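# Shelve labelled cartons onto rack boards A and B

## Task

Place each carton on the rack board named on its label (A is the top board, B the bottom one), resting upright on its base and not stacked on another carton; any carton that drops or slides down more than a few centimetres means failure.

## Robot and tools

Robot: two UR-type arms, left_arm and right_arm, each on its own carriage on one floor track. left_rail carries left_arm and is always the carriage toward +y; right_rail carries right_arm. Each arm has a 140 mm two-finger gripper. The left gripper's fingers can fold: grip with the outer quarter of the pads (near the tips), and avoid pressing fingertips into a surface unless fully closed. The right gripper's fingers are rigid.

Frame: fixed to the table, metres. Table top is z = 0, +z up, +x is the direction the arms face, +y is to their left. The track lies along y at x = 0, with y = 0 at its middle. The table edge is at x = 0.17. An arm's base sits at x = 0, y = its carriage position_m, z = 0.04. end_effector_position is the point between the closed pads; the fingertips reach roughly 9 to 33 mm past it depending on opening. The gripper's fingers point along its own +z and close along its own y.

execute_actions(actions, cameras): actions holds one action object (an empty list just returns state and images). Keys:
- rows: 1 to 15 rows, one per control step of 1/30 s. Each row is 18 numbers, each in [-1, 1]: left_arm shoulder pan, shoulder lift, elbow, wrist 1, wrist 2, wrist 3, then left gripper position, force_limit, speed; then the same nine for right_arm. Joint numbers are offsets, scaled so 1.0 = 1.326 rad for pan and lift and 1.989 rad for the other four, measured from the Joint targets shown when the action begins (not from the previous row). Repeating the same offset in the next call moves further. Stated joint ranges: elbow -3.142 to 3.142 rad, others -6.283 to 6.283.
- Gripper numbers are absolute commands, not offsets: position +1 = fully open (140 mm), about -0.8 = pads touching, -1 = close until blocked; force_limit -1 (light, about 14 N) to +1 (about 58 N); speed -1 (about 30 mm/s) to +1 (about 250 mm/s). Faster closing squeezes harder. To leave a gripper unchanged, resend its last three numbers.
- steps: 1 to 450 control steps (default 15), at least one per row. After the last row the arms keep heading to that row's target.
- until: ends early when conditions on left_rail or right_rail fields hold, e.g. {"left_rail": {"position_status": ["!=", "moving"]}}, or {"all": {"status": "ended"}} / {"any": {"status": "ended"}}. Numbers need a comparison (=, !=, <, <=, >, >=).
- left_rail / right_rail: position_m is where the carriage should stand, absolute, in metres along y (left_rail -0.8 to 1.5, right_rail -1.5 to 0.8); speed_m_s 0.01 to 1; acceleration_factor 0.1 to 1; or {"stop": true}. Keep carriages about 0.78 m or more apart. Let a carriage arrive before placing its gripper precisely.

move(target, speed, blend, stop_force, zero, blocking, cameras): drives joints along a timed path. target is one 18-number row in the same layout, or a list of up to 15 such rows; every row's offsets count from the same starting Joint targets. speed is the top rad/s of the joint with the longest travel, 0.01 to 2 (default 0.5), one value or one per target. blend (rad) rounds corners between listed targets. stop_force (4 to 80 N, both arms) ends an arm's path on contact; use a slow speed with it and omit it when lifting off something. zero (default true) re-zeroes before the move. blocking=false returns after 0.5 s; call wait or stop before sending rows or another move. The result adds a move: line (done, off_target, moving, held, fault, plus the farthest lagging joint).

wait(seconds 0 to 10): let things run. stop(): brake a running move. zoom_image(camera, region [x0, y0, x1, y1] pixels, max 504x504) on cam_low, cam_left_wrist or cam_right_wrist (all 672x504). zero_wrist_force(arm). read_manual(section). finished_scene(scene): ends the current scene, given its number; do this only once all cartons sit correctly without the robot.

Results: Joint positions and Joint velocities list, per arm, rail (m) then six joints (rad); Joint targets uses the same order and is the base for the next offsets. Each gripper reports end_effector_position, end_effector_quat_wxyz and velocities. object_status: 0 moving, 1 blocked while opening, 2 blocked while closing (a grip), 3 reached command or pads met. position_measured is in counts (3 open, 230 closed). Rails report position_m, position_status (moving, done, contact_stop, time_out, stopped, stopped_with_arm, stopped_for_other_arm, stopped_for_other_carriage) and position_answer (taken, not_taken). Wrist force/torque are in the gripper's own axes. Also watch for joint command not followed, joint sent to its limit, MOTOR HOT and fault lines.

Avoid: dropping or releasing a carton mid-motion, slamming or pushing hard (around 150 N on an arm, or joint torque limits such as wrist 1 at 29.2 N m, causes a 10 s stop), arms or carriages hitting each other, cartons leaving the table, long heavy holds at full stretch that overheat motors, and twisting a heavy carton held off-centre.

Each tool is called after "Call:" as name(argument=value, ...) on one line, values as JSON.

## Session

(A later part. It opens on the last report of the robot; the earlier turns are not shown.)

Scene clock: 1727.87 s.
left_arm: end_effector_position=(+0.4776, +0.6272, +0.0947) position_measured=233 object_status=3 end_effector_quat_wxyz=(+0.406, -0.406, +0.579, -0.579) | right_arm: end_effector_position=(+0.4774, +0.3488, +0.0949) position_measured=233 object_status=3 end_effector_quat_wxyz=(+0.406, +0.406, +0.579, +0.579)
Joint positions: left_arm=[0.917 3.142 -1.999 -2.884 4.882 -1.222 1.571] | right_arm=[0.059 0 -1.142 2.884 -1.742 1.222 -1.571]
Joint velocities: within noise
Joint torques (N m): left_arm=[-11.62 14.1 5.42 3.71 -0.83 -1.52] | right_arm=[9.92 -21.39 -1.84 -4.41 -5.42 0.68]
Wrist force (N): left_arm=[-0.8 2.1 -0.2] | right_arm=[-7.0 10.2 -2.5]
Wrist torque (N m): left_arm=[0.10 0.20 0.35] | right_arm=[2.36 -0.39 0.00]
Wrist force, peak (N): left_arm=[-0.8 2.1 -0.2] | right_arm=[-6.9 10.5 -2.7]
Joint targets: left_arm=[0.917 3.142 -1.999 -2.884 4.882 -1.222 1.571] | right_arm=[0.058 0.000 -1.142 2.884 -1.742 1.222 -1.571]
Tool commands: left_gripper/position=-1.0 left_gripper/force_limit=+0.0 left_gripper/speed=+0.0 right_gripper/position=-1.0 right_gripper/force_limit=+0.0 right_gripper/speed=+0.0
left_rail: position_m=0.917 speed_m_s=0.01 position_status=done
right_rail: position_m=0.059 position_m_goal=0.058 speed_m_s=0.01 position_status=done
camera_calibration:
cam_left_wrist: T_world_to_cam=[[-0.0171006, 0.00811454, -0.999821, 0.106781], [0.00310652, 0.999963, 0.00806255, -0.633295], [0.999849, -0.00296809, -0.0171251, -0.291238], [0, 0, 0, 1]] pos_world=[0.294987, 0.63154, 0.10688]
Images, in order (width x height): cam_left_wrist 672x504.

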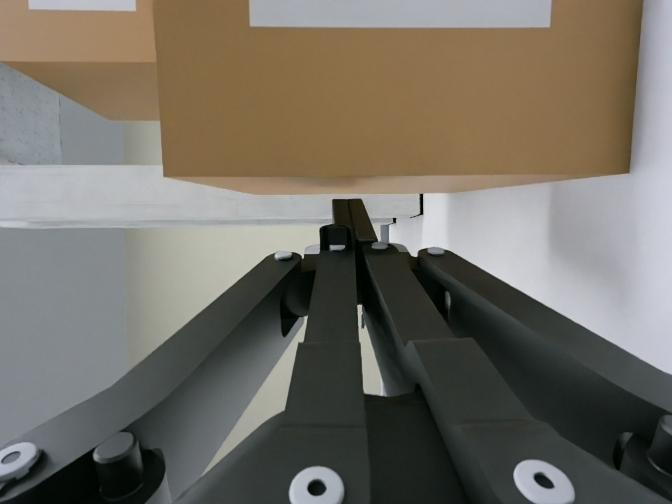

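Call:
execute_actions(actions=[{"left_rail":{"position_m":0.9125,"speed_m_s":0.01},"steps":60,"until":{"all":{"status":"ended"}}}], cameras=[])

Call:
execute_actions(actions=[{"left_rail":{"position_m":0.9105,"speed_m_s":0.01},"steps":60,"until":{"all":{"status":"ended"}}}], cameras=["cam_left_wrist"])

Scene clock: 1734.53 s.
left_arm: end_effector_position=(+0.4776, +0.6222, +0.0947) position_measured=233 object_status=3 end_effector_quat_wxyz=(+0.406, -0.406, +0.579, -0.579) | right_arm: end_effector_position=(+0.4774, +0.3488, +0.0949) position_measured=233 object_status=3 end_effector_quat_wxyz=(+0.406, +0.406, +0.579, +0.579)
Joint positions: left_arm=[0.912 3.142 -1.999 -2.884 4.882 -1.222 1.571] | right_arm=[0.059 0 -1.142 2.884 -1.742 1.222 -1.571]
Joint velocities: within noise
Joint torques (N m): left_arm=[-11.51 18.39 4.39 2.53 -1.05 -1.59] | right_arm=[10.22 -25.81 -1.01 -3.17 -5.42 0.86]
Wrist force (N): left_arm=[-0.8 2.0 -0.3] | right_arm=[-7.0 10.0 -2.8]
Wrist torque (N m): left_arm=[0.06 0.19 0.36] | right_arm=[2.34 -0.40 0.00]
Wrist force, peak (N): left_arm=[-1.0 2.1 -0.1] | right_arm=[-6.9 10.6 -2.6]
Joint targets: left_arm=[0.912 3.142 -1.999 -2.884 4.882 -1.222 1.571] | right_arm=[0.058 0.000 -1.142 2.884 -1.742 1.222 -1.571]
Tool commands: left_gripper/position=-1.0 left_gripper/force_limit=+0.0 left_gripper/speed=+0.0 right_gripper/position=-1.0 right_gripper/force_limit=+0.0 right_gripper/speed=+0.0
left_rail: position_m=0.912 speed_m_s=0.01 position_status=done
right_rail: position_m=0.059 position_m_goal=0.058 speed_m_s=0.01 position_status=done
No camera images: "cameras" was empty.

Scene clock: 1735.03 s.
left_arm: end_effector_position=(+0.4776, +0.6203, +0.0947) position_measured=233 object_status=3 end_effector_quat_wxyz=(+0.406, -0.406, +0.579, -0.579) | right_arm: end_effector_position=(+0.4774, +0.3488, +0.0949) position_measured=233 object_status=3 end_effector_quat_wxyz=(+0.406, +0.406, +0.579, +0.579)
Joint positions: left_arm=[0.911 3.142 -1.999 -2.884 4.882 -1.222 1.571] | right_arm=[0.059 0 -1.142 2.884 -1.742 1.222 -1.571]
Joint velocities: within noise
Joint torques (N m): left_arm=[-13.04 19.14 4.07 2.07 2.23 -1.6] | right_arm=[9.44 -23.86 -1.61 -3.27 -5.33 0.98]
Wrist force (N): left_arm=[-13.2 1.0 -8.9] | right_arm=[-7.9 9.2 -2.9]
Wrist torque (N m): left_arm=[0.06 -0.17 0.34] | right_arm=[2.33 -0.45 0.00]
Wrist force, peak (N): left_arm=[-13.2 1.0 -8.9] | right_arm=[-7.9 10.4 -3.5]
Joint targets: left_arm=[0.911 3.142 -1.999 -2.884 4.882 -1.222 1.571] | right_arm=[0.058 0.000 -1.142 2.884 -1.742 1.222 -1.571]
Tool commands: left_gripper/position=-1.0 left_gripper/force_limit=+0.0 left_gripper/speed=+0.0 right_gripper/position=-1.0 right_gripper/force_limit=+0.0 right_gripper/speed=+0.0
left_rail: position_m=0.911 speed_m_s=0.01 position_status=done
right_rail: position_m=0.059 position_m_goal=0.058 speed_m_s=0.01 position_status=done
camera_calibration:
cam_left_wrist: T_world_to_cam=[[-0.0170936, 0.00811313, -0.999821, 0.106837], [0.00302225, 0.999963, 0.00806261, -0.626348], [0.999849, -0.00288389, -0.0171175, -0.291326], [0, 0, 0, 1]] pos_world=[0.295002, 0.624618, 0.106881]
Images, in order (width x height): cam_left_wrist 672x504.

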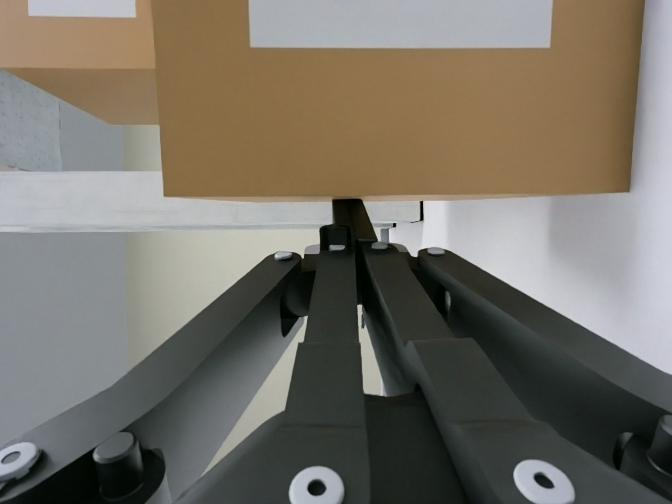

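Call:
execute_actions(actions=[{"left_rail":{"position_m":0.915,"speed_m_s":0.02},"right_rail":{"position_m":0.0545,"speed_m_s":0.02},"steps":60,"until":{"all":{"status":"ended"}}}], cameras=[])

Call:
move(target=[0,0.0087,0.0107,-0.0164,0,0,-1,0,0,0,0.0115,0.0107,-0.0183,0,0,-1,0,0], speed=0.1, cameras=["cam_left_wrist","cam_right_wrist"])

Call:
execute_actions(actions=[{"left_rail":{"position_m":0.911,"speed_m_s":0.01},"right_rail":{"position_m":0.0575,"speed_m_s":0.01},"steps":60,"until":{"all":{"status":"ended"}}}], cameras=[])

Scene clock: 1764.07 s.
left_arm: end_effector_position=(+0.4776, +0.6247, +0.0947) position_measured=233 object_status=3 end_effector_quat_wxyz=(+0.406, -0.406, +0.579, -0.579) | right_arm: end_effector_position=(+0.4774, +0.3448, +0.0949) position_measured=233 object_status=3 end_effector_quat_wxyz=(+0.406, +0.406, +0.579, +0.579)
Joint positions: left_arm=[0.915 3.142 -1.999 -2.884 4.882 -1.222 1.571] | right_arm=[0.055 0 -1.142 2.884 -1.742 1.222 -1.571]
Joint velocities: within noise
Joint torques (N m): left_arm=[-11.48 18.19 3.34 1.64 -1.87 -1.38] | right_arm=[11 -24.58 -1.61 -2.29 2.36 0.95]
Wrist force (N): left_arm=[-0.7 1.8 -0.1] | right_arm=[-0.7 8.7 0.6]
Wrist torque (N m): left_arm=[0.02 0.16 0.35] | right_arm=[2.16 -0.04 0.00]
Wrist force, peak (N): left_arm=[-14.2 -0.2 -10.0] | right_arm=[-7.8 10.6 -3.3]
Joint targets: left_arm=[0.915 3.142 -1.999 -2.884 4.882 -1.222 1.571] | right_arm=[0.055 0.000 -1.142 2.884 -1.742 1.222 -1.571]
Tool commands: left_gripper/position=-1.0 left_gripper/force_limit=+0.0 left_gripper/speed=+0.0 right_gripper/position=-1.0 right_gripper/force_limit=+0.0 right_gripper/speed=+0.0
left_rail: position_m=0.915 speed_m_s=0.02 position_status=done
right_rail: position_m=0.055 speed_m_s=0.02 position_status=done
No camera images: "cameras" was empty.

Scene clock: 1764.87 s.
left_arm: end_effector_position=(+0.4878, +0.6248, +0.0948) position_measured=233 object_status=3 end_effector_quat_wxyz=(+0.406, -0.406, +0.579, -0.579) | right_arm: end_effector_position=(+0.4717, +0.3448, +0.0947) position_measured=233 object_status=3 end_effector_quat_wxyz=(+0.406, +0.406, +0.579, +0.579)
Joint positions: left_arm=[0.915 3.142 -1.989 -2.866 4.855 -1.222 1.571] | right_arm=[0.054 0 -1.135 2.894 -1.759 1.222 -1.571]
Joint velocities: within noise
Joint torques (N m): left_arm=[-11.56 56.77 7.44 -0.43 -1.58 -1.46] | right_arm=[10.42 -43.91 -2.15 0.8 2.88 0.89]
Wrist force (N): left_arm=[-0.8 1.8 0.0] | right_arm=[-0.8 9.2 0.8]
Wrist torque (N m): left_arm=[0.03 0.19 0.35] | right_arm=[2.25 -0.03 -0.01]
Wrist force, peak (N): left_arm=[-0.9 2.0 0.0] | right_arm=[-0.6 9.4 0.9]
Joint targets: left_arm=[0.915 3.142 -1.989 -2.866 4.854 -1.222 1.571] | right_arm=[0.055 0.000 -1.135 2.894 -1.759 1.222 -1.571]
left_rail: position_m=0.915 speed_m_s=0.02 position_status=done
right_rail: position_m=0.054 position_m_goal=0.055 speed_m_s=0.02 position_status=done
move: held (right_arm; a check stopped the path); limits=held; right_arm: the wrist 1 is farthest, 0.019 rad from its target
joint command not followed: on one or more control steps a check withheld the commanded joint targets of the right arm, and it was not sent them on those steps.
cause: the commanded joint targets, or the way to them, would bring two parts of the arm too close to each other (joints 4 (elbow) and 5 (wrist 1) lie between them).
camera_calibration:
cam_left_wrist: T_world_to_cam=[[-0.0169421, 0.00811454, -0.999824, 0.106929], [0.003105, 0.999963, 0.00806306, -0.630857], [0.999852, -0.00296785, -0.0169667, -0.30151], [0, 0, 0, 1]] pos_world=[0.305235, 0.629071, 0.106881]
cam_right_wrist: T_world_to_cam=[[-0.00421426, -0.0252853, 0.999671, -0.0770106], [0.0330003, -0.999139, -0.0251327, 0.333049], [0.999446, 0.0328836, 0.00504505, -0.307208], [0, 0, 0, 1]] pos_world=[0.295723, 0.340918, 0.0869056]
Images, in order (width x height): cam_left_wrist 672x504, cam_right_wrist 672x504.

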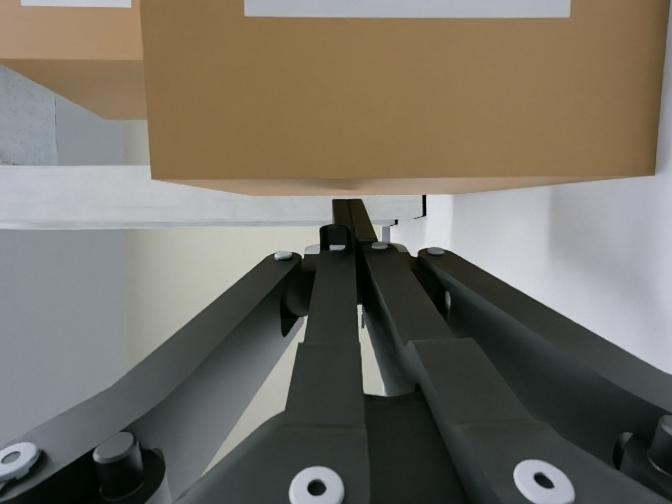

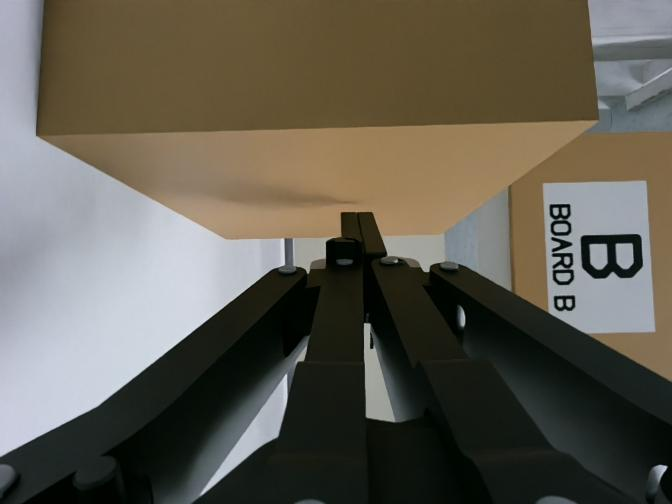

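Scene clock: 1765.57 s.
left_arm: end_effector_position=(+0.4879, +0.6208, +0.0948) position_measured=233 object_status=3 end_effector_quat_wxyz=(+0.406, -0.406, +0.579, -0.579) | right_arm: end_effector_position=(+0.4718, +0.3478, +0.0948) position_measured=233 object_status=3 end_effector_quat_wxyz=(+0.406, +0.406, +0.579, +0.579)
Joint positions: left_arm=[0.911 3.142 -1.989 -2.866 4.854 -1.222 1.571] | right_arm=[0.057 0 -1.135 2.894 -1.759 1.222 -1.571]
Joint velocities: within noise
Joint torques (N m): left_arm=[-10.71 58.26 6.25 -0.05 -2.08 -1.3] | right_arm=[9.33 -45.33 -1.12 0.49 2.72 0.67]
Wrist force (N): left_arm=[-0.7 1.7 -0.1] | right_arm=[-0.8 9.2 0.8]
Wrist torque (N m): left_arm=[0.02 0.18 0.35] | right_arm=[2.25 -0.02 0.00]
Wrist force, peak (N): left_arm=[-1.3 2.1 -0.7] | right_arm=[-0.8 9.2 0.8]
Joint targets: left_arm=[0.911 3.142 -1.989 -2.866 4.854 -1.222 1.571] | right_arm=[0.058 0.000 -1.135 2.894 -1.759 1.222 -1.571]
Tool commands: left_gripper/position=-1.0 left_gripper/force_limit=+0.0 left_gripper/speed=+0.0 right_gripper/position=-1.0 right_gripper/force_limit=+0.0 right_gripper/speed=+0.0
left_rail: position_m=0.911 speed_m_s=0.01 position_status=done
right_rail: position_m=0.057 position_m_goal=0.058 speed_m_s=0.01 position_status=done
No camera images: "cameras" was empty.

Call:
execute_actions(actions=[{"left_rail":{"position_m":0.9085,"speed_m_s":0.01},"right_rail":{"position_m":0.0595,"speed_m_s":0.01},"steps":60,"until":{"all":{"status":"ended"}}}], cameras=[])

Call:
execute_actions(actions=[{"left_rail":{"position_m":0.9075,"speed_m_s":0.01},"right_rail":{"position_m":0.0605,"speed_m_s":0.01},"steps":60,"until":{"all":{"status":"ended"}}}], cameras=[])

Scene clock: 1770.87 s.
left_arm: end_effector_position=(+0.4879, +0.6184, +0.0948) position_measured=233 object_status=3 end_effector_quat_wxyz=(+0.406, -0.406, +0.579, -0.579) | right_arm: end_effector_position=(+0.4718, +0.3497, +0.0948) position_measured=233 object_status=3 end_effector_quat_wxyz=(+0.406, +0.406, +0.579, +0.579)
Joint positions: left_arm=[0.909 3.142 -1.989 -2.866 4.854 -1.223 1.571] | right_arm=[0.059 0 -1.135 2.894 -1.759 1.222 -1.571]
Joint velocities: within noise
Joint torques (N m): left_arm=[-12.46 55.27 1.16 0.39 7.6 -1.81] | right_arm=[8.37 -44.48 5.86 0.11 -2.23 1.08]
Wrist force (N): left_arm=[-23.7 -0.3 -10.9] | right_arm=[-16.0 10.5 -7.9]
Wrist torque (N m): left_arm=[0.08 -0.55 0.34] | right_arm=[2.12 -0.38 0.01]
Wrist force, peak (N): left_arm=[-23.7 -0.3 -10.9] | right_arm=[-16.0 10.5 -7.9]
Joint targets: left_arm=[0.908 3.142 -1.989 -2.866 4.854 -1.222 1.571] | right_arm=[0.059 0.000 -1.135 2.894 -1.759 1.222 -1.571]
Tool commands: left_gripper/position=-1.0 left_gripper/force_limit=+0.0 left_gripper/speed=+0.0 right_gripper/position=-1.0 right_gripper/force_limit=+0.0 right_gripper/speed=+0.0
left_rail: position_m=0.909 position_m_goal=0.908 speed_m_s=0.01 position_status=done
right_rail: position_m=0.059 speed_m_s=0.01 position_status=done
No camera images: "cameras" was empty.

Scene clock: 1771.27 s.
left_arm: end_effector_position=(+0.4879, +0.6174, +0.0948) position_measured=233 object_status=3 end_effector_quat_wxyz=(+0.406, -0.406, +0.579, -0.579) | right_arm: end_effector_position=(+0.4718, +0.3507, +0.0948) position_measured=233 object_status=3 end_effector_quat_wxyz=(+0.406, +0.406, +0.579, +0.579)
Joint positions: left_arm=[0.908 3.142 -1.989 -2.866 4.854 -1.223 1.571] | right_arm=[0.06 0 -1.135 2.894 -1.759 1.222 -1.571]
Joint velocities: within noise
Joint torques (N m): left_arm=[-11.97 55.64 -0.47 0.14 15.2 -1.7] | right_arm=[9.93 -42.83 7.28 0.17 -6.13 0.89]
Wrist force (N): left_arm=[-35.7 -0.1 -14.5] | right_arm=[-30.8 11.2 -15.9]
Wrist torque (N m): left_arm=[0.14 -1.01 0.33] | right_arm=[2.12 -0.66 0.03]
Wrist force, peak (N): left_arm=[-35.7 -0.6 -15.0] | right_arm=[-30.8 11.2 -15.9]
Joint targets: left_arm=[0.908 3.142 -1.989 -2.866 4.854 -1.222 1.571] | right_arm=[0.060 0.000 -1.135 2.894 -1.759 1.222 -1.571]
Tool commands: left_gripper/position=-1.0 left_gripper/force_limit=+0.0 left_gripper/speed=+0.0 right_gripper/position=-1.0 right_gripper/force_limit=+0.0 right_gripper/speed=+0.0
left_rail: position_m=0.908 speed_m_s=0.01 position_status=done
right_rail: position_m=0.060 speed_m_s=0.01 position_status=done
No camera images: "cameras" was empty.

Call:
move(target=[0,-0.0076,-0.0092,0.0151,0,0,-1,0,0,0,-0.0106,-0.0100,0.0171,0,0,-1,0,0], speed=0.02, cameras=["cam_left_wrist","cam_right_wrist"])

Scene clock: 1781.33 s.
left_arm: end_effector_position=(+0.4778, +0.6173, +0.0953) position_measured=233 object_status=3 end_effector_quat_wxyz=(+0.406, -0.406, +0.579, -0.579) | right_arm: end_effector_position=(+0.4830, +0.3508, +0.0950) position_measured=233 object_status=3 end_effector_quat_wxyz=(+0.406, +0.406, +0.579, +0.579)
Joint positions: left_arm=[0.907 3.142 -1.999 -2.884 4.884 -1.222 1.571] | right_arm=[0.061 0 -1.149 2.874 -1.725 1.222 -1.571]
Joint velocities: within noise
Joint torques (N m): left_arm=[-13.13 18.82 -14.78 9.94 19.4 -1.61] | right_arm=[8.93 -49.36 -5.91 0.24 -16.29 0.97]
Wrist force (N): left_arm=[-35.1 8.5 -12.6] | right_arm=[-36.1 6.1 -11.8]
Wrist torque (N m): left_arm=[-0.19 -1.02 0.45] | right_arm=[2.38 -0.86 -0.04]
Wrist force, peak (N): left_arm=[-36.9 -1.5 -16.3] | right_arm=[-36.3 11.0 -15.7]
Joint targets: left_arm=[0.908 3.142 -1.999 -2.884 4.884 -1.222 1.571] | right_arm=[0.060 0.000 -1.149 2.874 -1.725 1.222 -1.571]
left_rail: position_m=0.907 position_m_goal=0.908 speed_m_s=0.01 position_status=done
right_rail: position_m=0.061 position_m_goal=0.060 speed_m_s=0.01 position_status=done
move: done
camera_calibration:
cam_left_wrist: T_world_to_cam=[[-0.0153202, 0.00811515, -0.99985, 0.106562], [0.00309912, 0.999963, 0.00806858, -0.623313], [0.999878, -0.00297504, -0.0153447, -0.291616], [0, 0, 0, 1]] pos_world=[0.295145, 0.621558, 0.107101]
cam_right_wrist: T_world_to_cam=[[-0.00420197, -0.0252853, 0.999671, -0.0770852], [0.0330015, -0.999139, -0.0251332, 0.338684], [0.999446, 0.0328851, 0.00503281, -0.318646], [0, 0, 0, 1]] pos_world=[0.306968, 0.346922, 0.0871757]
Images, in order (width x height): cam_left_wrist 672x504, cam_right_wrist 672x504.

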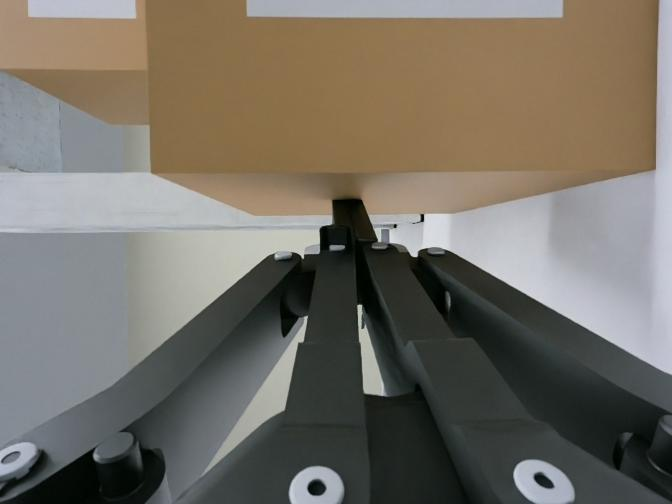

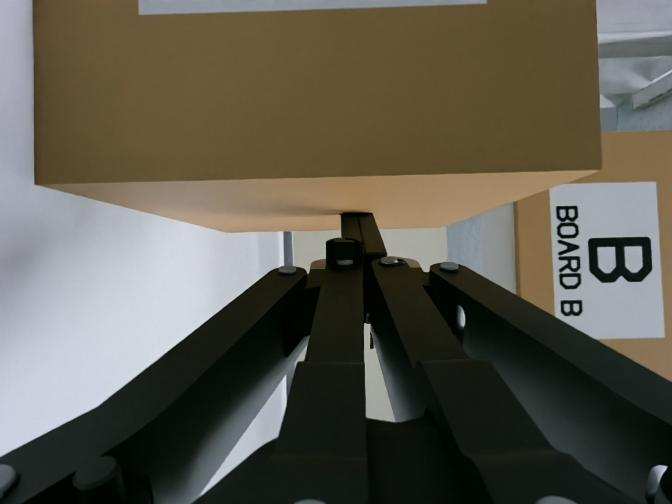

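Call:
execute_actions(actions=[{"left_rail":{"position_m":0.907,"speed_m_s":0.01},"right_rail":{"position_m":0.061,"speed_m_s":0.01},"steps":60,"until":{"all":{"status":"ended"}}}], cameras=[])

Call:
move(target=[[0,0.2153,0.0042,-0.1477,0,0,-1,0,0,0,-0.2065,-0.0040,0.1416,0,0,-1,0,0],[0,0.4658,0.0252,-0.3358,0,0,-1,0,0,0,-0.4490,-0.0243,0.3237,0,0,-1,0,0]], speed=[0.1,0.15], blend=0.02, cameras=["cam_right_wrist"])

Scene clock: 1799.37 s.
left_arm: end_effector_position=(+0.4777, +0.6168, +0.0953) position_measured=233 object_status=3 end_effector_quat_wxyz=(+0.406, -0.406, +0.579, -0.579) | right_arm: end_effector_position=(+0.4831, +0.3512, +0.0950) position_measured=233 object_status=3 end_effector_quat_wxyz=(+0.406, +0.406, +0.579, +0.579)
Joint positions: left_arm=[0.907 3.142 -1.999 -2.884 4.884 -1.222 1.571] | right_arm=[0.061 0 -1.149 2.874 -1.725 1.222 -1.571]
Joint velocities: within noise
Joint torques (N m): left_arm=[-12.42 21.94 -6.56 9.1 16.96 -1.27] | right_arm=[9.41 -45.62 0.53 -0.39 -16.28 1.2]
Wrist force (N): left_arm=[-43.3 8.9 -16.2] | right_arm=[-43.4 6.8 -14.8]
Wrist torque (N m): left_arm=[-0.15 -1.22 0.45] | right_arm=[2.37 -1.04 -0.02]
Wrist force, peak (N): left_arm=[-43.3 8.9 -16.2] | right_arm=[-43.4 6.8 -14.8]
Joint targets: left_arm=[0.907 3.142 -1.999 -2.884 4.884 -1.222 1.571] | right_arm=[0.061 0.000 -1.149 2.874 -1.725 1.222 -1.571]
Tool commands: left_gripper/position=-1.0 left_gripper/force_limit=+0.0 left_gripper/speed=+0.0 right_gripper/position=-1.0 right_gripper/force_limit=+0.0 right_gripper/speed=+0.0
left_rail: position_m=0.907 speed_m_s=0.01 position_status=done
right_rail: position_m=0.061 speed_m_s=0.01 position_status=done
No camera images: "cameras" was empty.

Scene clock: 1805.27 s.
left_arm: end_effector_position=(+0.4776, +0.6168, +0.2004) position_measured=233 object_status=3 end_effector_quat_wxyz=(+0.406, -0.406, +0.579, -0.579) | right_arm: end_effector_position=(+0.4829, +0.3513, +0.1996) position_measured=233 object_status=3 end_effector_quat_wxyz=(+0.406, +0.406, +0.579, +0.579)
Joint positions: left_arm=[0.907 3.142 -1.382 -2.834 4.217 -1.222 1.571] | right_arm=[0.061 0 -1.744 2.826 -1.081 1.222 -1.571]
Joint velocities: within noise
Joint torques (N m): left_arm=[-11.83 35.23 43.43 1.77 12.42 -1.62] | right_arm=[7.77 -23.74 -33.17 -1.71 -16.32 1.1]
Wrist force (N): left_arm=[-42.2 8.8 -15.9] | right_arm=[-44.1 0.4 -11.9]
Wrist torque (N m): left_arm=[-0.23 -1.31 0.45] | right_arm=[2.43 -1.00 -0.05]
Wrist force, peak (N): left_arm=[-43.2 8.0 -16.7] | right_arm=[-43.6 7.4 -15.0]
Joint targets: left_arm=[0.907 3.142 -1.382 -2.834 4.217 -1.222 1.571] | right_arm=[0.061 0.000 -1.744 2.826 -1.081 1.222 -1.571]
left_rail: position_m=0.907 speed_m_s=0.01 position_status=done
right_rail: position_m=0.061 speed_m_s=0.01 position_status=done
move: done
camera_calibration:
cam_right_wrist: T_world_to_cam=[[-0.00407157, -0.0252853, 0.999672, -0.181736], [0.0329983, -0.999139, -0.0251374, 0.341818], [0.999447, 0.0328851, 0.00490243, -0.319123], [0, 0, 0, 1]] pos_world=[0.306927, 0.347423, 0.191833]
Images, in order (width x height): cam_right_wrist 672x504.

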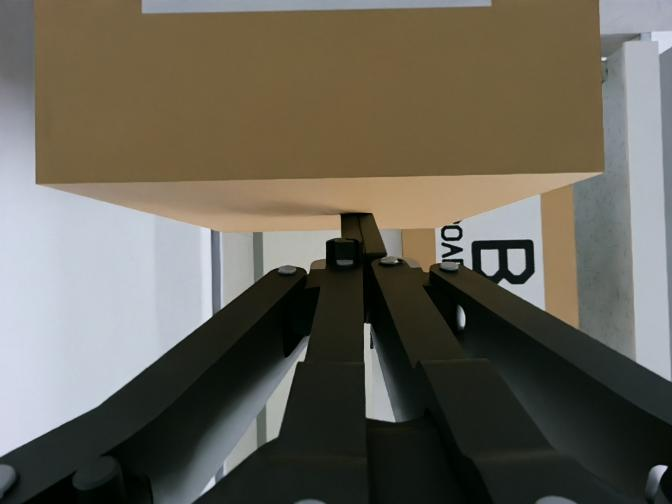

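Call:
move(target=[[0,0.2579,0.0598,-0.2317,0,0,-1,0,0,0,-0.2550,-0.0586,0.2286,0,0,-1,0,0],[0,0.3728,0.1345,-0.3831,0,0,-1,0,0,0,-0.3713,-0.1325,0.3800,0,0,-1,0,0],[0,0.4138,0.2166,-0.4925,0,0,-1,0,0,0,-0.4143,-0.2143,0.4904,0,0,-1,0,0],[0,0.4136,0.3136,-0.5893,0,0,-1,0,0,0,-0.4158,-0.3108,0.5880,0,0,-1,0,0]], speed=0.2, blend=0.03, cameras=["cam_left_wrist"])

Scene clock: 1822.20 s.
left_arm: end_effector_position=(+0.4772, +0.6168, +0.6105) position_measured=233 object_status=3 end_effector_quat_wxyz=(+0.406, -0.406, +0.579, -0.579) | right_arm: end_effector_position=(+0.4834, +0.3513, +0.6093) position_measured=233 object_status=3 end_effector_quat_wxyz=(+0.406, +0.406, +0.579, +0.579)
Joint positions: left_arm=[0.907 3.142 -0.833 -2.211 3.045 -1.222 1.571] | right_arm=[0.061 0 -2.295 2.208 0.088 1.222 -1.571]
Joint velocities: within noise
Joint torques (N m): left_arm=[-12.31 -26.17 70.62 1.09 7.99 -1.42] | right_arm=[8.44 -4.23 -59.48 -1.18 -16.11 0.97]
Wrist force (N): left_arm=[-42.9 8.4 -16.2] | right_arm=[-44.0 1.3 -13.0]
Wrist torque (N m): left_arm=[-0.25 -1.34 0.45] | right_arm=[2.51 -1.18 -0.09]
Wrist force, peak (N): left_arm=[-43.4 8.5 -16.3] | right_arm=[-44.8 -0.4 -12.2]
Joint targets: left_arm=[0.907 3.142 -0.833 -2.210 3.045 -1.222 1.571] | right_arm=[0.061 0.000 -2.296 2.208 0.088 1.222 -1.571]
left_rail: position_m=0.907 speed_m_s=0.01 position_status=done
right_rail: position_m=0.061 speed_m_s=0.01 position_status=done
move: done
camera_calibration:
cam_left_wrist: T_world_to_cam=[[-0.0152401, 0.00811511, -0.999851, 0.621656], [0.00309078, 0.999963, 0.0080689, -0.626967], [0.999879, -0.00296735, -0.0152646, -0.283209], [0, 0, 0, 1]] pos_world=[0.294586, 0.621058, 0.6223]
Images, in order (width x height): cam_left_wrist 672x504.

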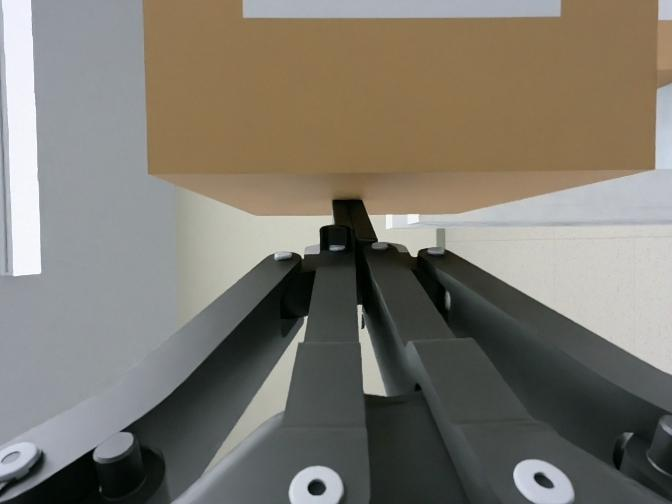

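Call:
execute_actions(actions=[{"left_rail":{"position_m":0.8415,"speed_m_s":0.07,"acceleration_factor":0.2},"right_rail":{"position_m":-0.0045,"speed_m_s":0.07,"acceleration_factor":0.2},"steps":120,"until":{"all":{"status":"ended"}}}], cameras=[])

Call:
execute_actions(actions=[{"left_rail":{"position_m":0.776,"speed_m_s":0.07},"right_rail":{"position_m":-0.07,"speed_m_s":0.07},"steps":120,"until":{"all":{"status":"ended"}}}], cameras=[])

Scene clock: 1833.30 s.
left_arm: end_effector_position=(+0.4772, +0.5513, +0.6106) position_measured=233 object_status=3 end_effector_quat_wxyz=(+0.406, -0.406, +0.579, -0.579) | right_arm: end_effector_position=(+0.4834, +0.2858, +0.6094) position_measured=233 object_status=3 end_effector_quat_wxyz=(+0.406, +0.406, +0.579, +0.579)
Joint positions: left_arm=[0.842 3.142 -0.833 -2.21 3.045 -1.222 1.571] | right_arm=[-0.004 0 -2.296 2.208 0.088 1.222 -1.571]
Joint velocities: within noise
Joint torques (N m): left_arm=[-12.78 -28.47 64.83 2.76 9.59 -1.23] | right_arm=[7.99 -3.79 -51.62 -2.64 -16.12 0.82]
Wrist force (N): left_arm=[-41.8 9.0 -15.7] | right_arm=[-43.1 0.6 -12.4]
Wrist torque (N m): left_arm=[-0.22 -1.27 0.45] | right_arm=[2.49 -1.12 -0.09]
Wrist force, peak (N): left_arm=[-44.8 9.5 -16.6] | right_arm=[-44.6 0.0 -12.6]
Joint targets: left_arm=[0.842 3.142 -0.833 -2.210 3.045 -1.222 1.571] | right_arm=[-0.004 0.000 -2.296 2.208 0.088 1.222 -1.571]
Tool commands: left_gripper/position=-1.0 left_gripper/force_limit=+0.0 left_gripper/speed=+0.0 right_gripper/position=-1.0 right_gripper/force_limit=+0.0 right_gripper/speed=+0.0
left_rail: position_m=0.842 speed_m_s=0.07 position_status=done
right_rail: position_m=-0.004 speed_m_s=0.07 position_status=done
No camera images: "cameras" was empty.

Scene clock: 1835.00 s.
left_arm: end_effector_position=(+0.4772, +0.4858, +0.6106) position_measured=233 object_status=3 end_effector_quat_wxyz=(+0.406, -0.406, +0.579, -0.579) | right_arm: end_effector_position=(+0.4834, +0.2203, +0.6094) position_measured=233 object_status=3 end_effector_quat_wxyz=(+0.406, +0.406, +0.579, +0.579)
Joint positions: left_arm=[0.776 3.142 -0.833 -2.21 3.045 -1.222 1.571] | right_arm=[-0.07 0 -2.296 2.208 0.088 1.222 -1.571]
Joint velocities: within noise
Joint torques (N m): left_arm=[-13.15 -30.35 62.32 3.15 11.19 -1.45] | right_arm=[9.23 -3.28 -48.51 -3.05 -16.07 0.76]
Wrist force (N): left_arm=[-42.0 8.4 -15.9] | right_arm=[-42.9 1.0 -12.5]
Wrist torque (N m): left_arm=[-0.30 -1.23 0.45] | right_arm=[2.52 -1.16 -0.09]
Wrist force, peak (N): left_arm=[-42.5 8.6 -15.8] | right_arm=[-43.6 0.0 -12.4]
Joint targets: left_arm=[0.776 3.142 -0.833 -2.210 3.045 -1.222 1.571] | right_arm=[-0.070 0.000 -2.296 2.208 0.088 1.222 -1.571]
Tool commands: left_gripper/position=-1.0 left_gripper/force_limit=+0.0 left_gripper/speed=+0.0 right_gripper/position=-1.0 right_gripper/force_limit=+0.0 right_gripper/speed=+0.0
left_rail: position_m=0.776 speed_m_s=0.07 position_status=done
right_rail: position_m=-0.070 speed_m_s=0.07 position_status=done
No camera images: "cameras" was empty.

Call:
move(target=[[0,-0.11,0.0248,0.0485,0,0,-1,0,0,0,0.1097,-0.0256,-0.0474,0,0,-1,0,0],[0,-0.2259,0.0613,0.0892,0,0,-1,0,0,0,0.2253,-0.0627,-0.0874,0,0,-1,0,0],[0,-0.3357,0.1065,0.1173,0,0,-1,0,0,0,0.3347,-0.1083,-0.1146,0,0,-1,0,0],[0,-0.4213,0.1492,0.1317,0,0,-1,0,0,0,0.42,-0.1514,-0.1286,0,0,-1,0,0]], speed=0.12, blend=0.02, cameras=["cam_left_wrist","cam_right_wrist"])

Scene clock: 1855.80 s.
left_arm: end_effector_position=(+0.7751, +0.4859, +0.6108) position_measured=233 object_status=3 end_effector_quat_wxyz=(+0.406, -0.406, +0.579, -0.579) | right_arm: end_effector_position=(+0.7812, +0.2201, +0.6092) position_measured=233 object_status=3 end_effector_quat_wxyz=(+0.406, +0.406, +0.579, +0.579)
Joint positions: left_arm=[0.776 3.142 -1.392 -1.914 3.307 -1.222 1.571] | right_arm=[-0.07 0 -1.739 1.907 -0.168 1.222 -1.571]
Joint velocities: within noise
Joint torques (N m): left_arm=[-18.07 19.59 70.99 10.29 17.73 -1.52] | right_arm=[13.91 -31.09 -57.88 -11.1 -15.92 0.91]
Wrist force (N): left_arm=[-34.0 9.2 -12.8] | right_arm=[-35.2 0.3 -10.0]
Wrist torque (N m): left_arm=[-0.16 -1.01 0.46] | right_arm=[2.43 -0.91 -0.05]
Wrist force, peak (N): left_arm=[-42.5 9.4 -15.9] | right_arm=[-43.5 -0.1 -12.2]
Joint targets: left_arm=[0.776 3.142 -1.392 -1.914 3.307 -1.222 1.571] | right_arm=[-0.070 0.000 -1.739 1.907 -0.168 1.222 -1.571]
left_rail: position_m=0.776 speed_m_s=0.07 position_status=done
right_rail: position_m=-0.070 speed_m_s=0.07 position_status=done
move: done
camera_calibration:
cam_left_wrist: T_world_to_cam=[[-0.015265, 0.00811482, -0.999851, 0.627628], [0.00307822, 0.999963, 0.00806874, -0.497008], [0.999879, -0.00295459, -0.0152894, -0.581502], [0, 0, 0, 1]] pos_world=[0.592542, 0.490178, 0.622653]
cam_right_wrist: T_world_to_cam=[[-0.0040893, -0.0252854, 0.999672, -0.593213], [0.0329915, -0.999139, -0.025137, 0.211267], [0.999447, 0.0328778, 0.00491998, -0.614876], [0, 0, 0, 1]] pos_world=[0.60514, 0.216302, 0.601355]
Images, in order (width x height): cam_left_wrist 672x504, cam_right_wrist 672x504.

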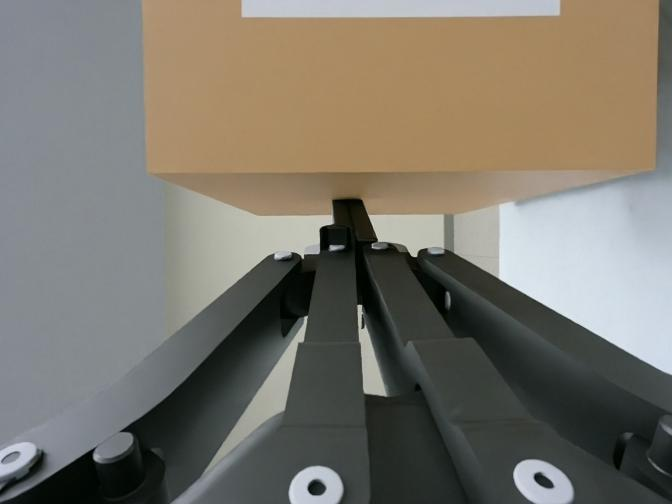

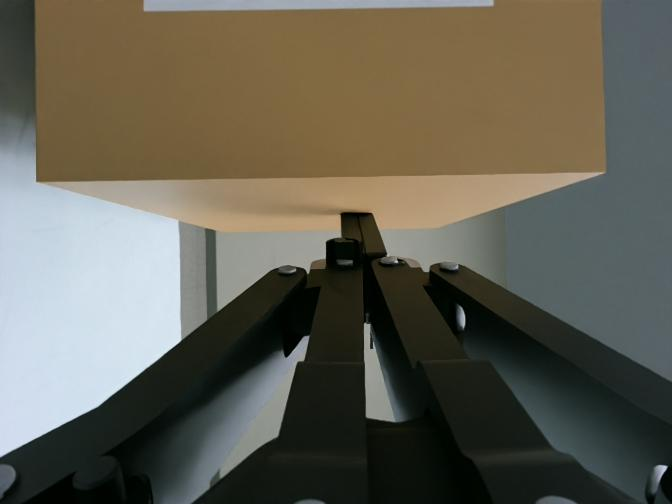

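Call:
execute_actions(actions=[{"left_rail":{"position_m":0.7755,"speed_m_s":0.01},"right_rail":{"position_m":-0.0695,"speed_m_s":0.01},"steps":60,"until":{"all":{"status":"ended"}}}], cameras=[])

Call:
move(target=[0,-0.0074,-0.0228,0.0277,0,0,-1,0,0,0,0.0074,0.0228,-0.0277,0,0,-1,0,0], speed=0.05, cameras=[])

Call:
move(target=[0,-0.0006,-0.0016,0.0019,0,0,-1,0,0,0,0.0006,0.0016,-0.0019,0,0,-1,0,0], speed=0.03, cameras=[])

Scene clock: 1867.37 s.
left_arm: end_effector_position=(+0.7753, +0.4854, +0.6108) position_measured=233 object_status=3 end_effector_quat_wxyz=(+0.406, -0.406, +0.579, -0.579) | right_arm: end_effector_position=(+0.7813, +0.2206, +0.6092) position_measured=233 object_status=3 end_effector_quat_wxyz=(+0.406, +0.406, +0.579, +0.579)
Joint positions: left_arm=[0.776 3.142 -1.392 -1.914 3.307 -1.222 1.571] | right_arm=[-0.07 0 -1.739 1.907 -0.168 1.222 -1.571]
Joint velocities: within noise
Joint torques (N m): left_arm=[-26.66 21.71 65 8.28 18.63 -1.11] | right_arm=[26.39 -32.26 -53.16 -9.63 -15.95 0.71]
Wrist force (N): left_arm=[-41.4 8.9 -15.7] | right_arm=[-43.0 0.3 -11.9]
Wrist torque (N m): left_arm=[-0.23 -1.26 0.45] | right_arm=[2.45 -1.09 -0.05]
Wrist force, peak (N): left_arm=[-41.4 8.9 -15.7] | right_arm=[-43.0 0.3 -11.9]
Joint targets: left_arm=[0.775 3.142 -1.392 -1.914 3.307 -1.222 1.571] | right_arm=[-0.070 0.000 -1.739 1.907 -0.168 1.222 -1.571]
Tool commands: left_gripper/position=-1.0 left_gripper/force_limit=+0.0 left_gripper/speed=+0.0 right_gripper/position=-1.0 right_gripper/force_limit=+0.0 right_gripper/speed=+0.0
left_rail: position_m=0.776 position_m_goal=0.775 speed_m_s=0.01 position_status=done
right_rail: position_m=-0.070 speed_m_s=0.01 position_status=done
No camera images: "cameras" was empty.

Scene clock: 1868.83 s.
left_arm: end_effector_position=(+0.7752, +0.4854, +0.5810) position_measured=233 object_status=3 end_effector_quat_wxyz=(+0.406, -0.406, +0.579, -0.579) | right_arm: end_effector_position=(+0.7811, +0.2207, +0.5793) position_measured=233 object_status=3 end_effector_quat_wxyz=(+0.406, +0.406, +0.579, +0.579)
Joint positions: left_arm=[0.775 3.142 -1.402 -1.959 3.362 -1.222 1.571] | right_arm=[-0.069 0 -1.729 1.952 -0.223 1.222 -1.571]
Joint velocities: within noise
Joint torques (N m): left_arm=[-29.44 22.11 47.21 10.2 18.95 -1.08] | right_arm=[31.1 -31.98 -42.57 -11.57 -15.88 1.05]
Wrist force (N): left_arm=[-41.8 9.3 -15.7] | right_arm=[-42.9 0.0 -12.2]
Wrist torque (N m): left_arm=[-0.21 -1.20 0.46] | right_arm=[2.45 -1.18 -0.06]
Wrist force, peak (N): left_arm=[-41.9 8.7 -16.1] | right_arm=[-43.1 0.6 -12.1]
Joint targets: left_arm=[0.775 3.142 -1.402 -1.959 3.362 -1.222 1.571] | right_arm=[-0.070 0.000 -1.729 1.952 -0.223 1.222 -1.571]
left_rail: position_m=0.775 speed_m_s=0.01 position_status=done
right_rail: position_m=-0.069 position_m_goal=-0.070 speed_m_s=0.01 position_status=done
move: done
No camera images: "cameras" was empty.

Scene clock: 1869.53 s.
left_arm: end_effector_position=(+0.7751, +0.4854, +0.5788) position_measured=233 object_status=3 end_effector_quat_wxyz=(+0.406, -0.406, +0.579, -0.579) | right_arm: end_effector_position=(+0.7810, +0.2207, +0.5771) position_measured=233 object_status=3 end_effector_quat_wxyz=(+0.406, +0.406, +0.579, +0.579)
Joint positions: left_arm=[0.775 3.142 -1.403 -1.962 3.365 -1.222 1.571] | right_arm=[-0.069 0 -1.728 1.955 -0.226 1.222 -1.571]
Joint velocities: within noise
Joint torques (N m): left_arm=[-31.27 19.94 47.86 10.62 18.42 -1.15] | right_arm=[32.64 -30.02 -40.64 -11.71 -15.81 1.06]
Wrist force (N): left_arm=[-41.6 9.8 -15.6] | right_arm=[-42.6 0.5 -12.5]
Wrist torque (N m): left_arm=[-0.17 -1.25 0.47] | right_arm=[2.38 -1.21 -0.06]
Wrist force, peak (N): left_arm=[-41.7 9.5 -15.9] | right_arm=[-42.7 1.3 -12.5]
Joint targets: left_arm=[0.775 3.142 -1.403 -1.962 3.366 -1.222 1.571] | right_arm=[-0.070 0.000 -1.728 1.955 -0.227 1.222 -1.571]
left_rail: position_m=0.775 speed_m_s=0.01 position_status=done
right_rail: position_m=-0.069 position_m_goal=-0.070 speed_m_s=0.01 position_status=done
move: done
No camera images: "cameras" was empty.

Call:
move(target=[0,-0.0006,-0.0016,0.0019,0,0,-1,0,0,0,0.0006,0.0016,-0.0019,0,0,-1,0,0], speed=0.03, cameras=[])

Call:
move(target=[0,-0.0004,-0.0012,0.0014,0,0,-1,0,0,0,0.0004,0.0012,-0.0014,0,0,-1,0,0], speed=0.03, cameras=["cam_left_wrist"])

Scene clock: 1875.63 s.
left_arm: end_effector_position=(+0.7751, +0.4854, +0.5767) position_measured=233 object_status=3 end_effector_quat_wxyz=(+0.406, -0.406, +0.579, -0.579) | right_arm: end_effector_position=(+0.7810, +0.2207, +0.5750) position_measured=233 object_status=3 end_effector_quat_wxyz=(+0.406, +0.406, +0.579, +0.579)
Joint positions: left_arm=[0.775 3.142 -1.403 -1.965 3.369 -1.222 1.571] | right_arm=[-0.069 0 -1.727 1.958 -0.23 1.222 -1.571]
Joint velocities: within noise
Joint torques (N m): left_arm=[-39.62 12.24 38.57 6.44 18.5 -1.1] | right_arm=[44.39 -9.62 -25.39 -2.19 -15.85 0.87]
Wrist force (N): left_arm=[-42.4 -2.4 -20.0] | right_arm=[-38.9 22.4 -17.7]
Wrist torque (N m): left_arm=[0.11 -1.26 0.32] | right_arm=[1.79 -1.09 0.20]
Wrist force, peak (N): left_arm=[-42.7 -1.2 -20.2] | right_arm=[-38.9 22.4 -17.7]
Joint targets: left_arm=[0.775 3.142 -1.403 -1.965 3.369 -1.222 1.571] | right_arm=[-0.070 0.000 -1.727 1.959 -0.230 1.222 -1.571]
left_rail: position_m=0.775 speed_m_s=0.01 position_status=done
right_rail: position_m=-0.069 position_m_goal=-0.070 speed_m_s=0.01 position_status=done
move: done
No camera images: "cameras" was empty.

Scene clock: 1876.33 s.
left_arm: end_effector_position=(+0.7750, +0.4854, +0.5750) position_measured=233 object_status=3 end_effector_quat_wxyz=(+0.406, -0.406, +0.579, -0.579) | right_arm: end_effector_position=(+0.7809, +0.2207, +0.5732) position_measured=233 object_status=3 end_effector_quat_wxyz=(+0.406, +0.406, +0.579, +0.579)
Joint positions: left_arm=[0.775 3.142 -1.404 -1.968 3.372 -1.222 1.571] | right_arm=[-0.069 0 -1.727 1.961 -0.233 1.222 -1.571]
Joint velocities: within noise
Joint torques (N m): left_arm=[-40.8 -0.53 26.87 1.52 18.79 -1] | right_arm=[44.6 -8.73 -25.69 -2.11 -15.82 0.7]
Wrist force (N): left_arm=[-40.6 -14.1 -23.6] | right_arm=[-40.5 23.2 -19.3]
Wrist torque (N m): left_arm=[0.39 -1.08 0.16] | right_arm=[1.82 -1.11 0.20]
Wrist force, peak (N): left_arm=[-40.6 -14.1 -23.6] | right_arm=[-39.8 23.7 -20.9]
Joint targets: left_arm=[0.775 3.142 -1.404 -1.968 3.372 -1.222 1.571] | right_arm=[-0.070 0.000 -1.727 1.961 -0.233 1.222 -1.571]
left_rail: position_m=0.775 speed_m_s=0.01 position_status=done
right_rail: position_m=-0.069 position_m_goal=-0.070 speed_m_s=0.01 position_status=done
move: done
camera_calibration:
cam_left_wrist: T_world_to_cam=[[-0.0158248, 0.00811471, -0.999842, 0.592198], [0.0030912, 0.999963, 0.00806677, -0.496223], [0.99987, -0.00296306, -0.0158493, -0.581584], [0, 0, 0, 1]] pos_world=[0.592413, 0.489676, 0.58689]
Images, in order (width x height): cam_left_wrist 672x504.

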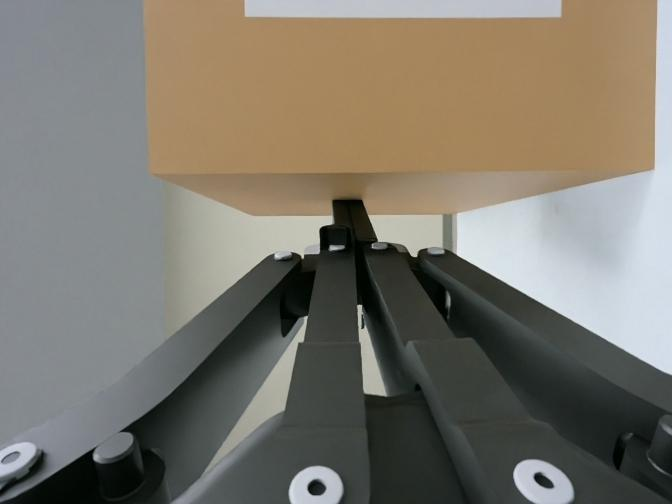

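Call:
execute_actions(actions=[{"left_rail":{"position_m":0.7807,"speed_m_s":0.01},"right_rail":{"position_m":-0.0747,"speed_m_s":0.01},"steps":90,"until":{"all":{"status":"ended"}}}], cameras=[])

Call:
execute_actions(actions=[{"left_rail":{"position_m":0.803,"speed_m_s":0.04},"right_rail":{"position_m":-0.097,"speed_m_s":0.04},"steps":90,"until":{"all":{"status":"ended"}}}], cameras=["cam_right_wrist","cam_left_wrist"])

Scene clock: 1882.73 s.
left_arm: end_effector_position=(+0.7750, +0.4904, +0.5748) position_measured=233 object_status=3 end_effector_quat_wxyz=(+0.406, -0.406, +0.579, -0.579) | right_arm: end_effector_position=(+0.7808, +0.2156, +0.5731) position_measured=233 object_status=3 end_effector_quat_wxyz=(+0.406, +0.406, +0.579, +0.579)
Joint positions: left_arm=[0.781 3.142 -1.404 -1.968 3.372 -1.222 1.571] | right_arm=[-0.075 0 -1.727 1.961 -0.233 1.222 -1.571]
Joint velocities: within noise
Joint torques (N m): left_arm=[11.08 30.54 48.91 2.02 -1.92 -0.68] | right_arm=[-11.73 -35.61 -44.69 -2.24 2.7 0.86]
Wrist force (N): left_arm=[-0.6 1.7 -0.5] | right_arm=[4.5 8.6 -1.3]
Wrist torque (N m): left_arm=[0.01 0.17 0.36] | right_arm=[2.13 -1.19 0.03]
Wrist force, peak (N): left_arm=[-40.7 -13.3 -23.9] | right_arm=[-40.8 23.1 -19.2]
Joint targets: left_arm=[0.781 3.142 -1.404 -1.968 3.372 -1.222 1.571] | right_arm=[-0.075 0.000 -1.727 1.961 -0.233 1.222 -1.571]
Tool commands: left_gripper/position=-1.0 left_gripper/force_limit=+0.0 left_gripper/speed=+0.0 right_gripper/position=-1.0 right_gripper/force_limit=+0.0 right_gripper/speed=+0.0
left_rail: position_m=0.781 speed_m_s=0.01 position_status=done
right_rail: position_m=-0.075 speed_m_s=0.01 position_status=done
No camera images: "cameras" was empty.

Scene clock: 1883.83 s.
left_arm: end_effector_position=(+0.7750, +0.5128, +0.5749) position_measured=233 object_status=3 end_effector_quat_wxyz=(+0.406, -0.406, +0.579, -0.579) | right_arm: end_effector_position=(+0.7809, +0.1932, +0.5732) position_measured=233 object_status=3 end_effector_quat_wxyz=(+0.406, +0.406, +0.579, +0.579)
Joint positions: left_arm=[0.803 3.142 -1.404 -1.968 3.372 -1.222 1.571] | right_arm=[-0.097 0 -1.727 1.961 -0.233 1.222 -1.571]
Joint velocities: within noise
Joint torques (N m): left_arm=[8.47 57.29 60.82 1.59 -1.47 -0.83] | right_arm=[-14.94 -46.06 -50.33 -1.78 3.1 0.81]
Wrist force (N): left_arm=[-0.9 1.8 -0.4] | right_arm=[4.6 8.6 -1.4]
Wrist torque (N m): left_arm=[0.01 0.23 0.35] | right_arm=[2.14 -1.23 0.03]
Wrist force, peak (N): left_arm=[-1.0 2.1 -0.4] | right_arm=[4.8 8.7 -1.3]
Joint targets: left_arm=[0.803 3.142 -1.404 -1.968 3.372 -1.222 1.571] | right_arm=[-0.097 0.000 -1.727 1.961 -0.233 1.222 -1.571]
Tool commands: left_gripper/position=-1.0 left_gripper/force_limit=+0.0 left_gripper/speed=+0.0 right_gripper/position=-1.0 right_gripper/force_limit=+0.0 right_gripper/speed=+0.0
left_rail: position_m=0.803 speed_m_s=0.04 position_status=done
right_rail: position_m=-0.097 speed_m_s=0.04 position_status=done
camera_calibration:
cam_left_wrist: T_world_to_cam=[[-0.0158835, 0.00811491, -0.999841, 0.59193], [0.00309653, 0.999963, 0.00806671, -0.523692], [0.999869, -0.00296791, -0.015908, -0.581477], [0, 0, 0, 1]] pos_world=[0.592424, 0.517144, 0.58681]
cam_right_wrist: T_world_to_cam=[[-0.00348868, -0.0252857, 0.999674, -0.558387], [0.0329806, -0.999139, -0.0251571, 0.183454], [0.99945, 0.0328821, 0.00431961, -0.613198], [0, 0, 0, 1]] pos_world=[0.604862, 0.18934, 0.565469]
Images, in order (width x height): cam_left_wrist 672x504, cam_right_wrist 672x504.

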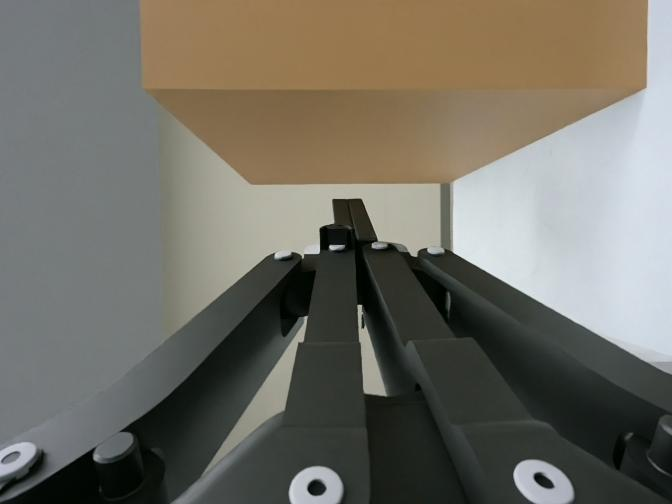

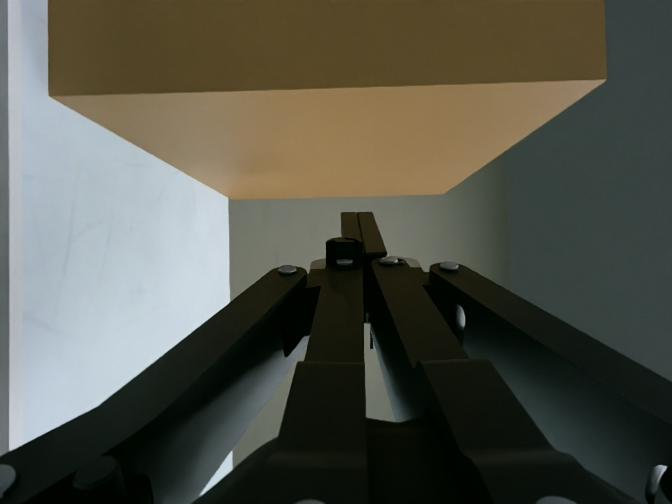

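Call:
move(target=[[0,0.2043,-0.0607,-0.0755,0,0,-1,0,0,0,-0.2123,0.0643,0.0768,0,0,-1,0,0],[0,0.4304,-0.2191,-0.0679,0,0,-1,0,0,0,-0.3792,0.2104,0.0419,0,0,-1,0,0]], speed=0.4, blend=[0.05,0], cameras=[])

Call:
execute_actions(actions=[{"left_rail":{"position_m":0.5075,"speed_m_s":0.3,"acceleration_factor":0.5},"right_rail":{"position_m":-0.4545,"speed_m_s":0.35,"acceleration_factor":0.5},"steps":300,"until":{"all":{"status":"ended"}}}], cameras=["cam_right_wrist","cam_left_wrist"])

Scene clock: 1919.03 s.
left_arm: end_effector_position=(+0.4773, +0.5128, +0.5003) position_measured=233 object_status=3 end_effector_quat_wxyz=(+0.406, -0.406, +0.579, -0.579) | right_arm: end_effector_position=(+0.5104, +0.1932, +0.5001) position_measured=233 object_status=3 end_effector_quat_wxyz=(+0.406, +0.406, +0.579, +0.579)
Joint positions: left_arm=[0.803 3.142 -0.834 -2.403 3.237 -1.222 1.571] | right_arm=[-0.097 0 -2.229 2.379 -0.15 1.222 -1.571]
Joint velocities: within noise
Joint torques (N m): left_arm=[9.15 9.74 41.52 6.9 -1.59 -0.93] | right_arm=[-8.15 -6.51 -35.94 -7.29 2.65 0.82]
Wrist force (N): left_arm=[-0.7 1.6 -0.4] | right_arm=[4.5 8.1 -1.1]
Wrist torque (N m): left_arm=[-0.02 0.17 0.36] | right_arm=[2.00 -1.17 0.00]
Wrist force, peak (N): left_arm=[-0.2 3.8 -1.9] | right_arm=[4.1 9.5 -1.3]
Joint targets: left_arm=[0.803 3.142 -0.833 -2.403 3.237 -1.222 1.571] | right_arm=[-0.097 0.000 -2.229 2.379 -0.150 1.222 -1.571]
left_rail: position_m=0.803 speed_m_s=0.04 position_status=done
right_rail: position_m=-0.097 speed_m_s=0.04 position_status=done
move: done
No camera images: "cameras" was empty.

Scene clock: 1921.37 s.
left_arm: end_effector_position=(+0.4772, +0.2173, +0.5002) position_measured=233 object_status=3 end_effector_quat_wxyz=(+0.406, -0.406, +0.579, -0.579) | right_arm: end_effector_position=(+0.5103, -0.1642, +0.5000) position_measured=233 object_status=3 end_effector_quat_wxyz=(+0.406, +0.406, +0.579, +0.579) end_effector_velocity=(+0.001, -0.001, +0.000) end_effector_angular_velocity=(+0.001, +0.000, -0.001)
Joint positions: left_arm=[0.508 3.142 -0.833 -2.403 3.237 -1.222 1.571] | right_arm=[-0.454 0 -2.229 2.379 -0.15 1.222 -1.571]
Joint velocities: left_arm=[within noise] | right_arm=[-0.001 -0.001 0.001 0 -0.001 0 0.001]
Joint torques (N m): left_arm=[8.67 6.32 44.39 4.61 -1.76 -0.84] | right_arm=[-4.29 -1.84 -40.04 -5.73 3 0.5]
Wrist force (N): left_arm=[-0.7 1.7 -0.1] | right_arm=[4.2 8.5 -1.2]
Wrist torque (N m): left_arm=[0.00 0.17 0.36] | right_arm=[2.08 -1.10 -0.01]
Wrist force, peak (N): left_arm=[-2.0 1.8 -0.8] | right_arm=[4.7 8.7 -1.1]
Joint targets: left_arm=[0.508 3.142 -0.833 -2.403 3.237 -1.222 1.571] | right_arm=[-0.454 0.000 -2.229 2.379 -0.150 1.222 -1.571]
Tool commands: left_gripper/position=-1.0 left_gripper/force_limit=+0.0 left_gripper/speed=+0.0 right_gripper/position=-1.0 right_gripper/force_limit=+0.0 right_gripper/speed=+0.0
left_rail: position_m=0.508 speed_m_s=0.30 position_status=done
right_rail: position_m=-0.454 speed_m_s=0.35 position_status=done
camera_calibration:
cam_left_wrist: T_world_to_cam=[[-0.0159966, 0.00811498, -0.999839, 0.514968], [0.00309738, 0.999963, 0.00806642, -0.226606], [0.999867, -0.00296785, -0.0160212, -0.28574], [0, 0, 0, 1]] pos_world=[0.294642, 0.22157, 0.512135]
cam_right_wrist: T_world_to_cam=[[-0.00448144, -0.0252854, 0.99967, -0.494746], [0.0330056, -0.999139, -0.025124, -0.166551], [0.999445, 0.0328821, 0.00531214, -0.33123], [0, 0, 0, 1]] pos_world=[0.334327, -0.168026, 0.492158]
Images, in order (width x height): cam_left_wrist 672x504, cam_right_wrist 672x504.

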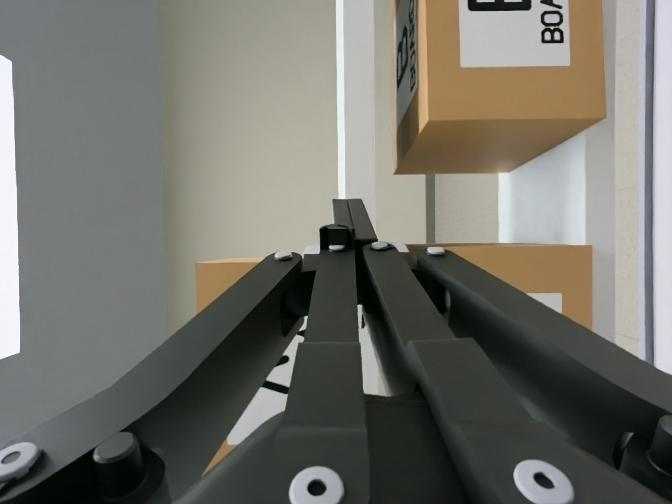

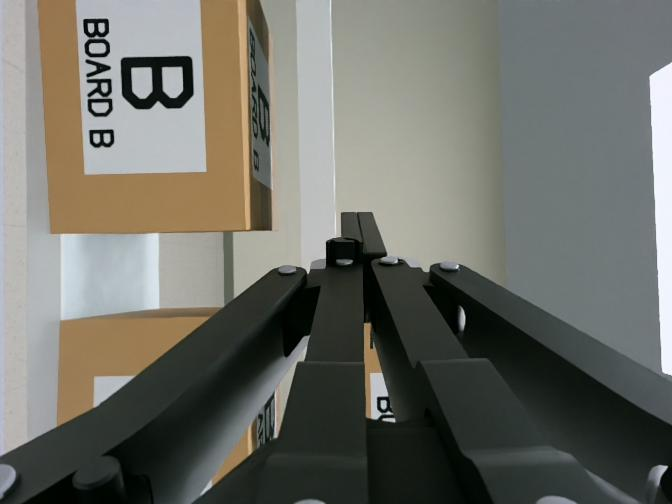

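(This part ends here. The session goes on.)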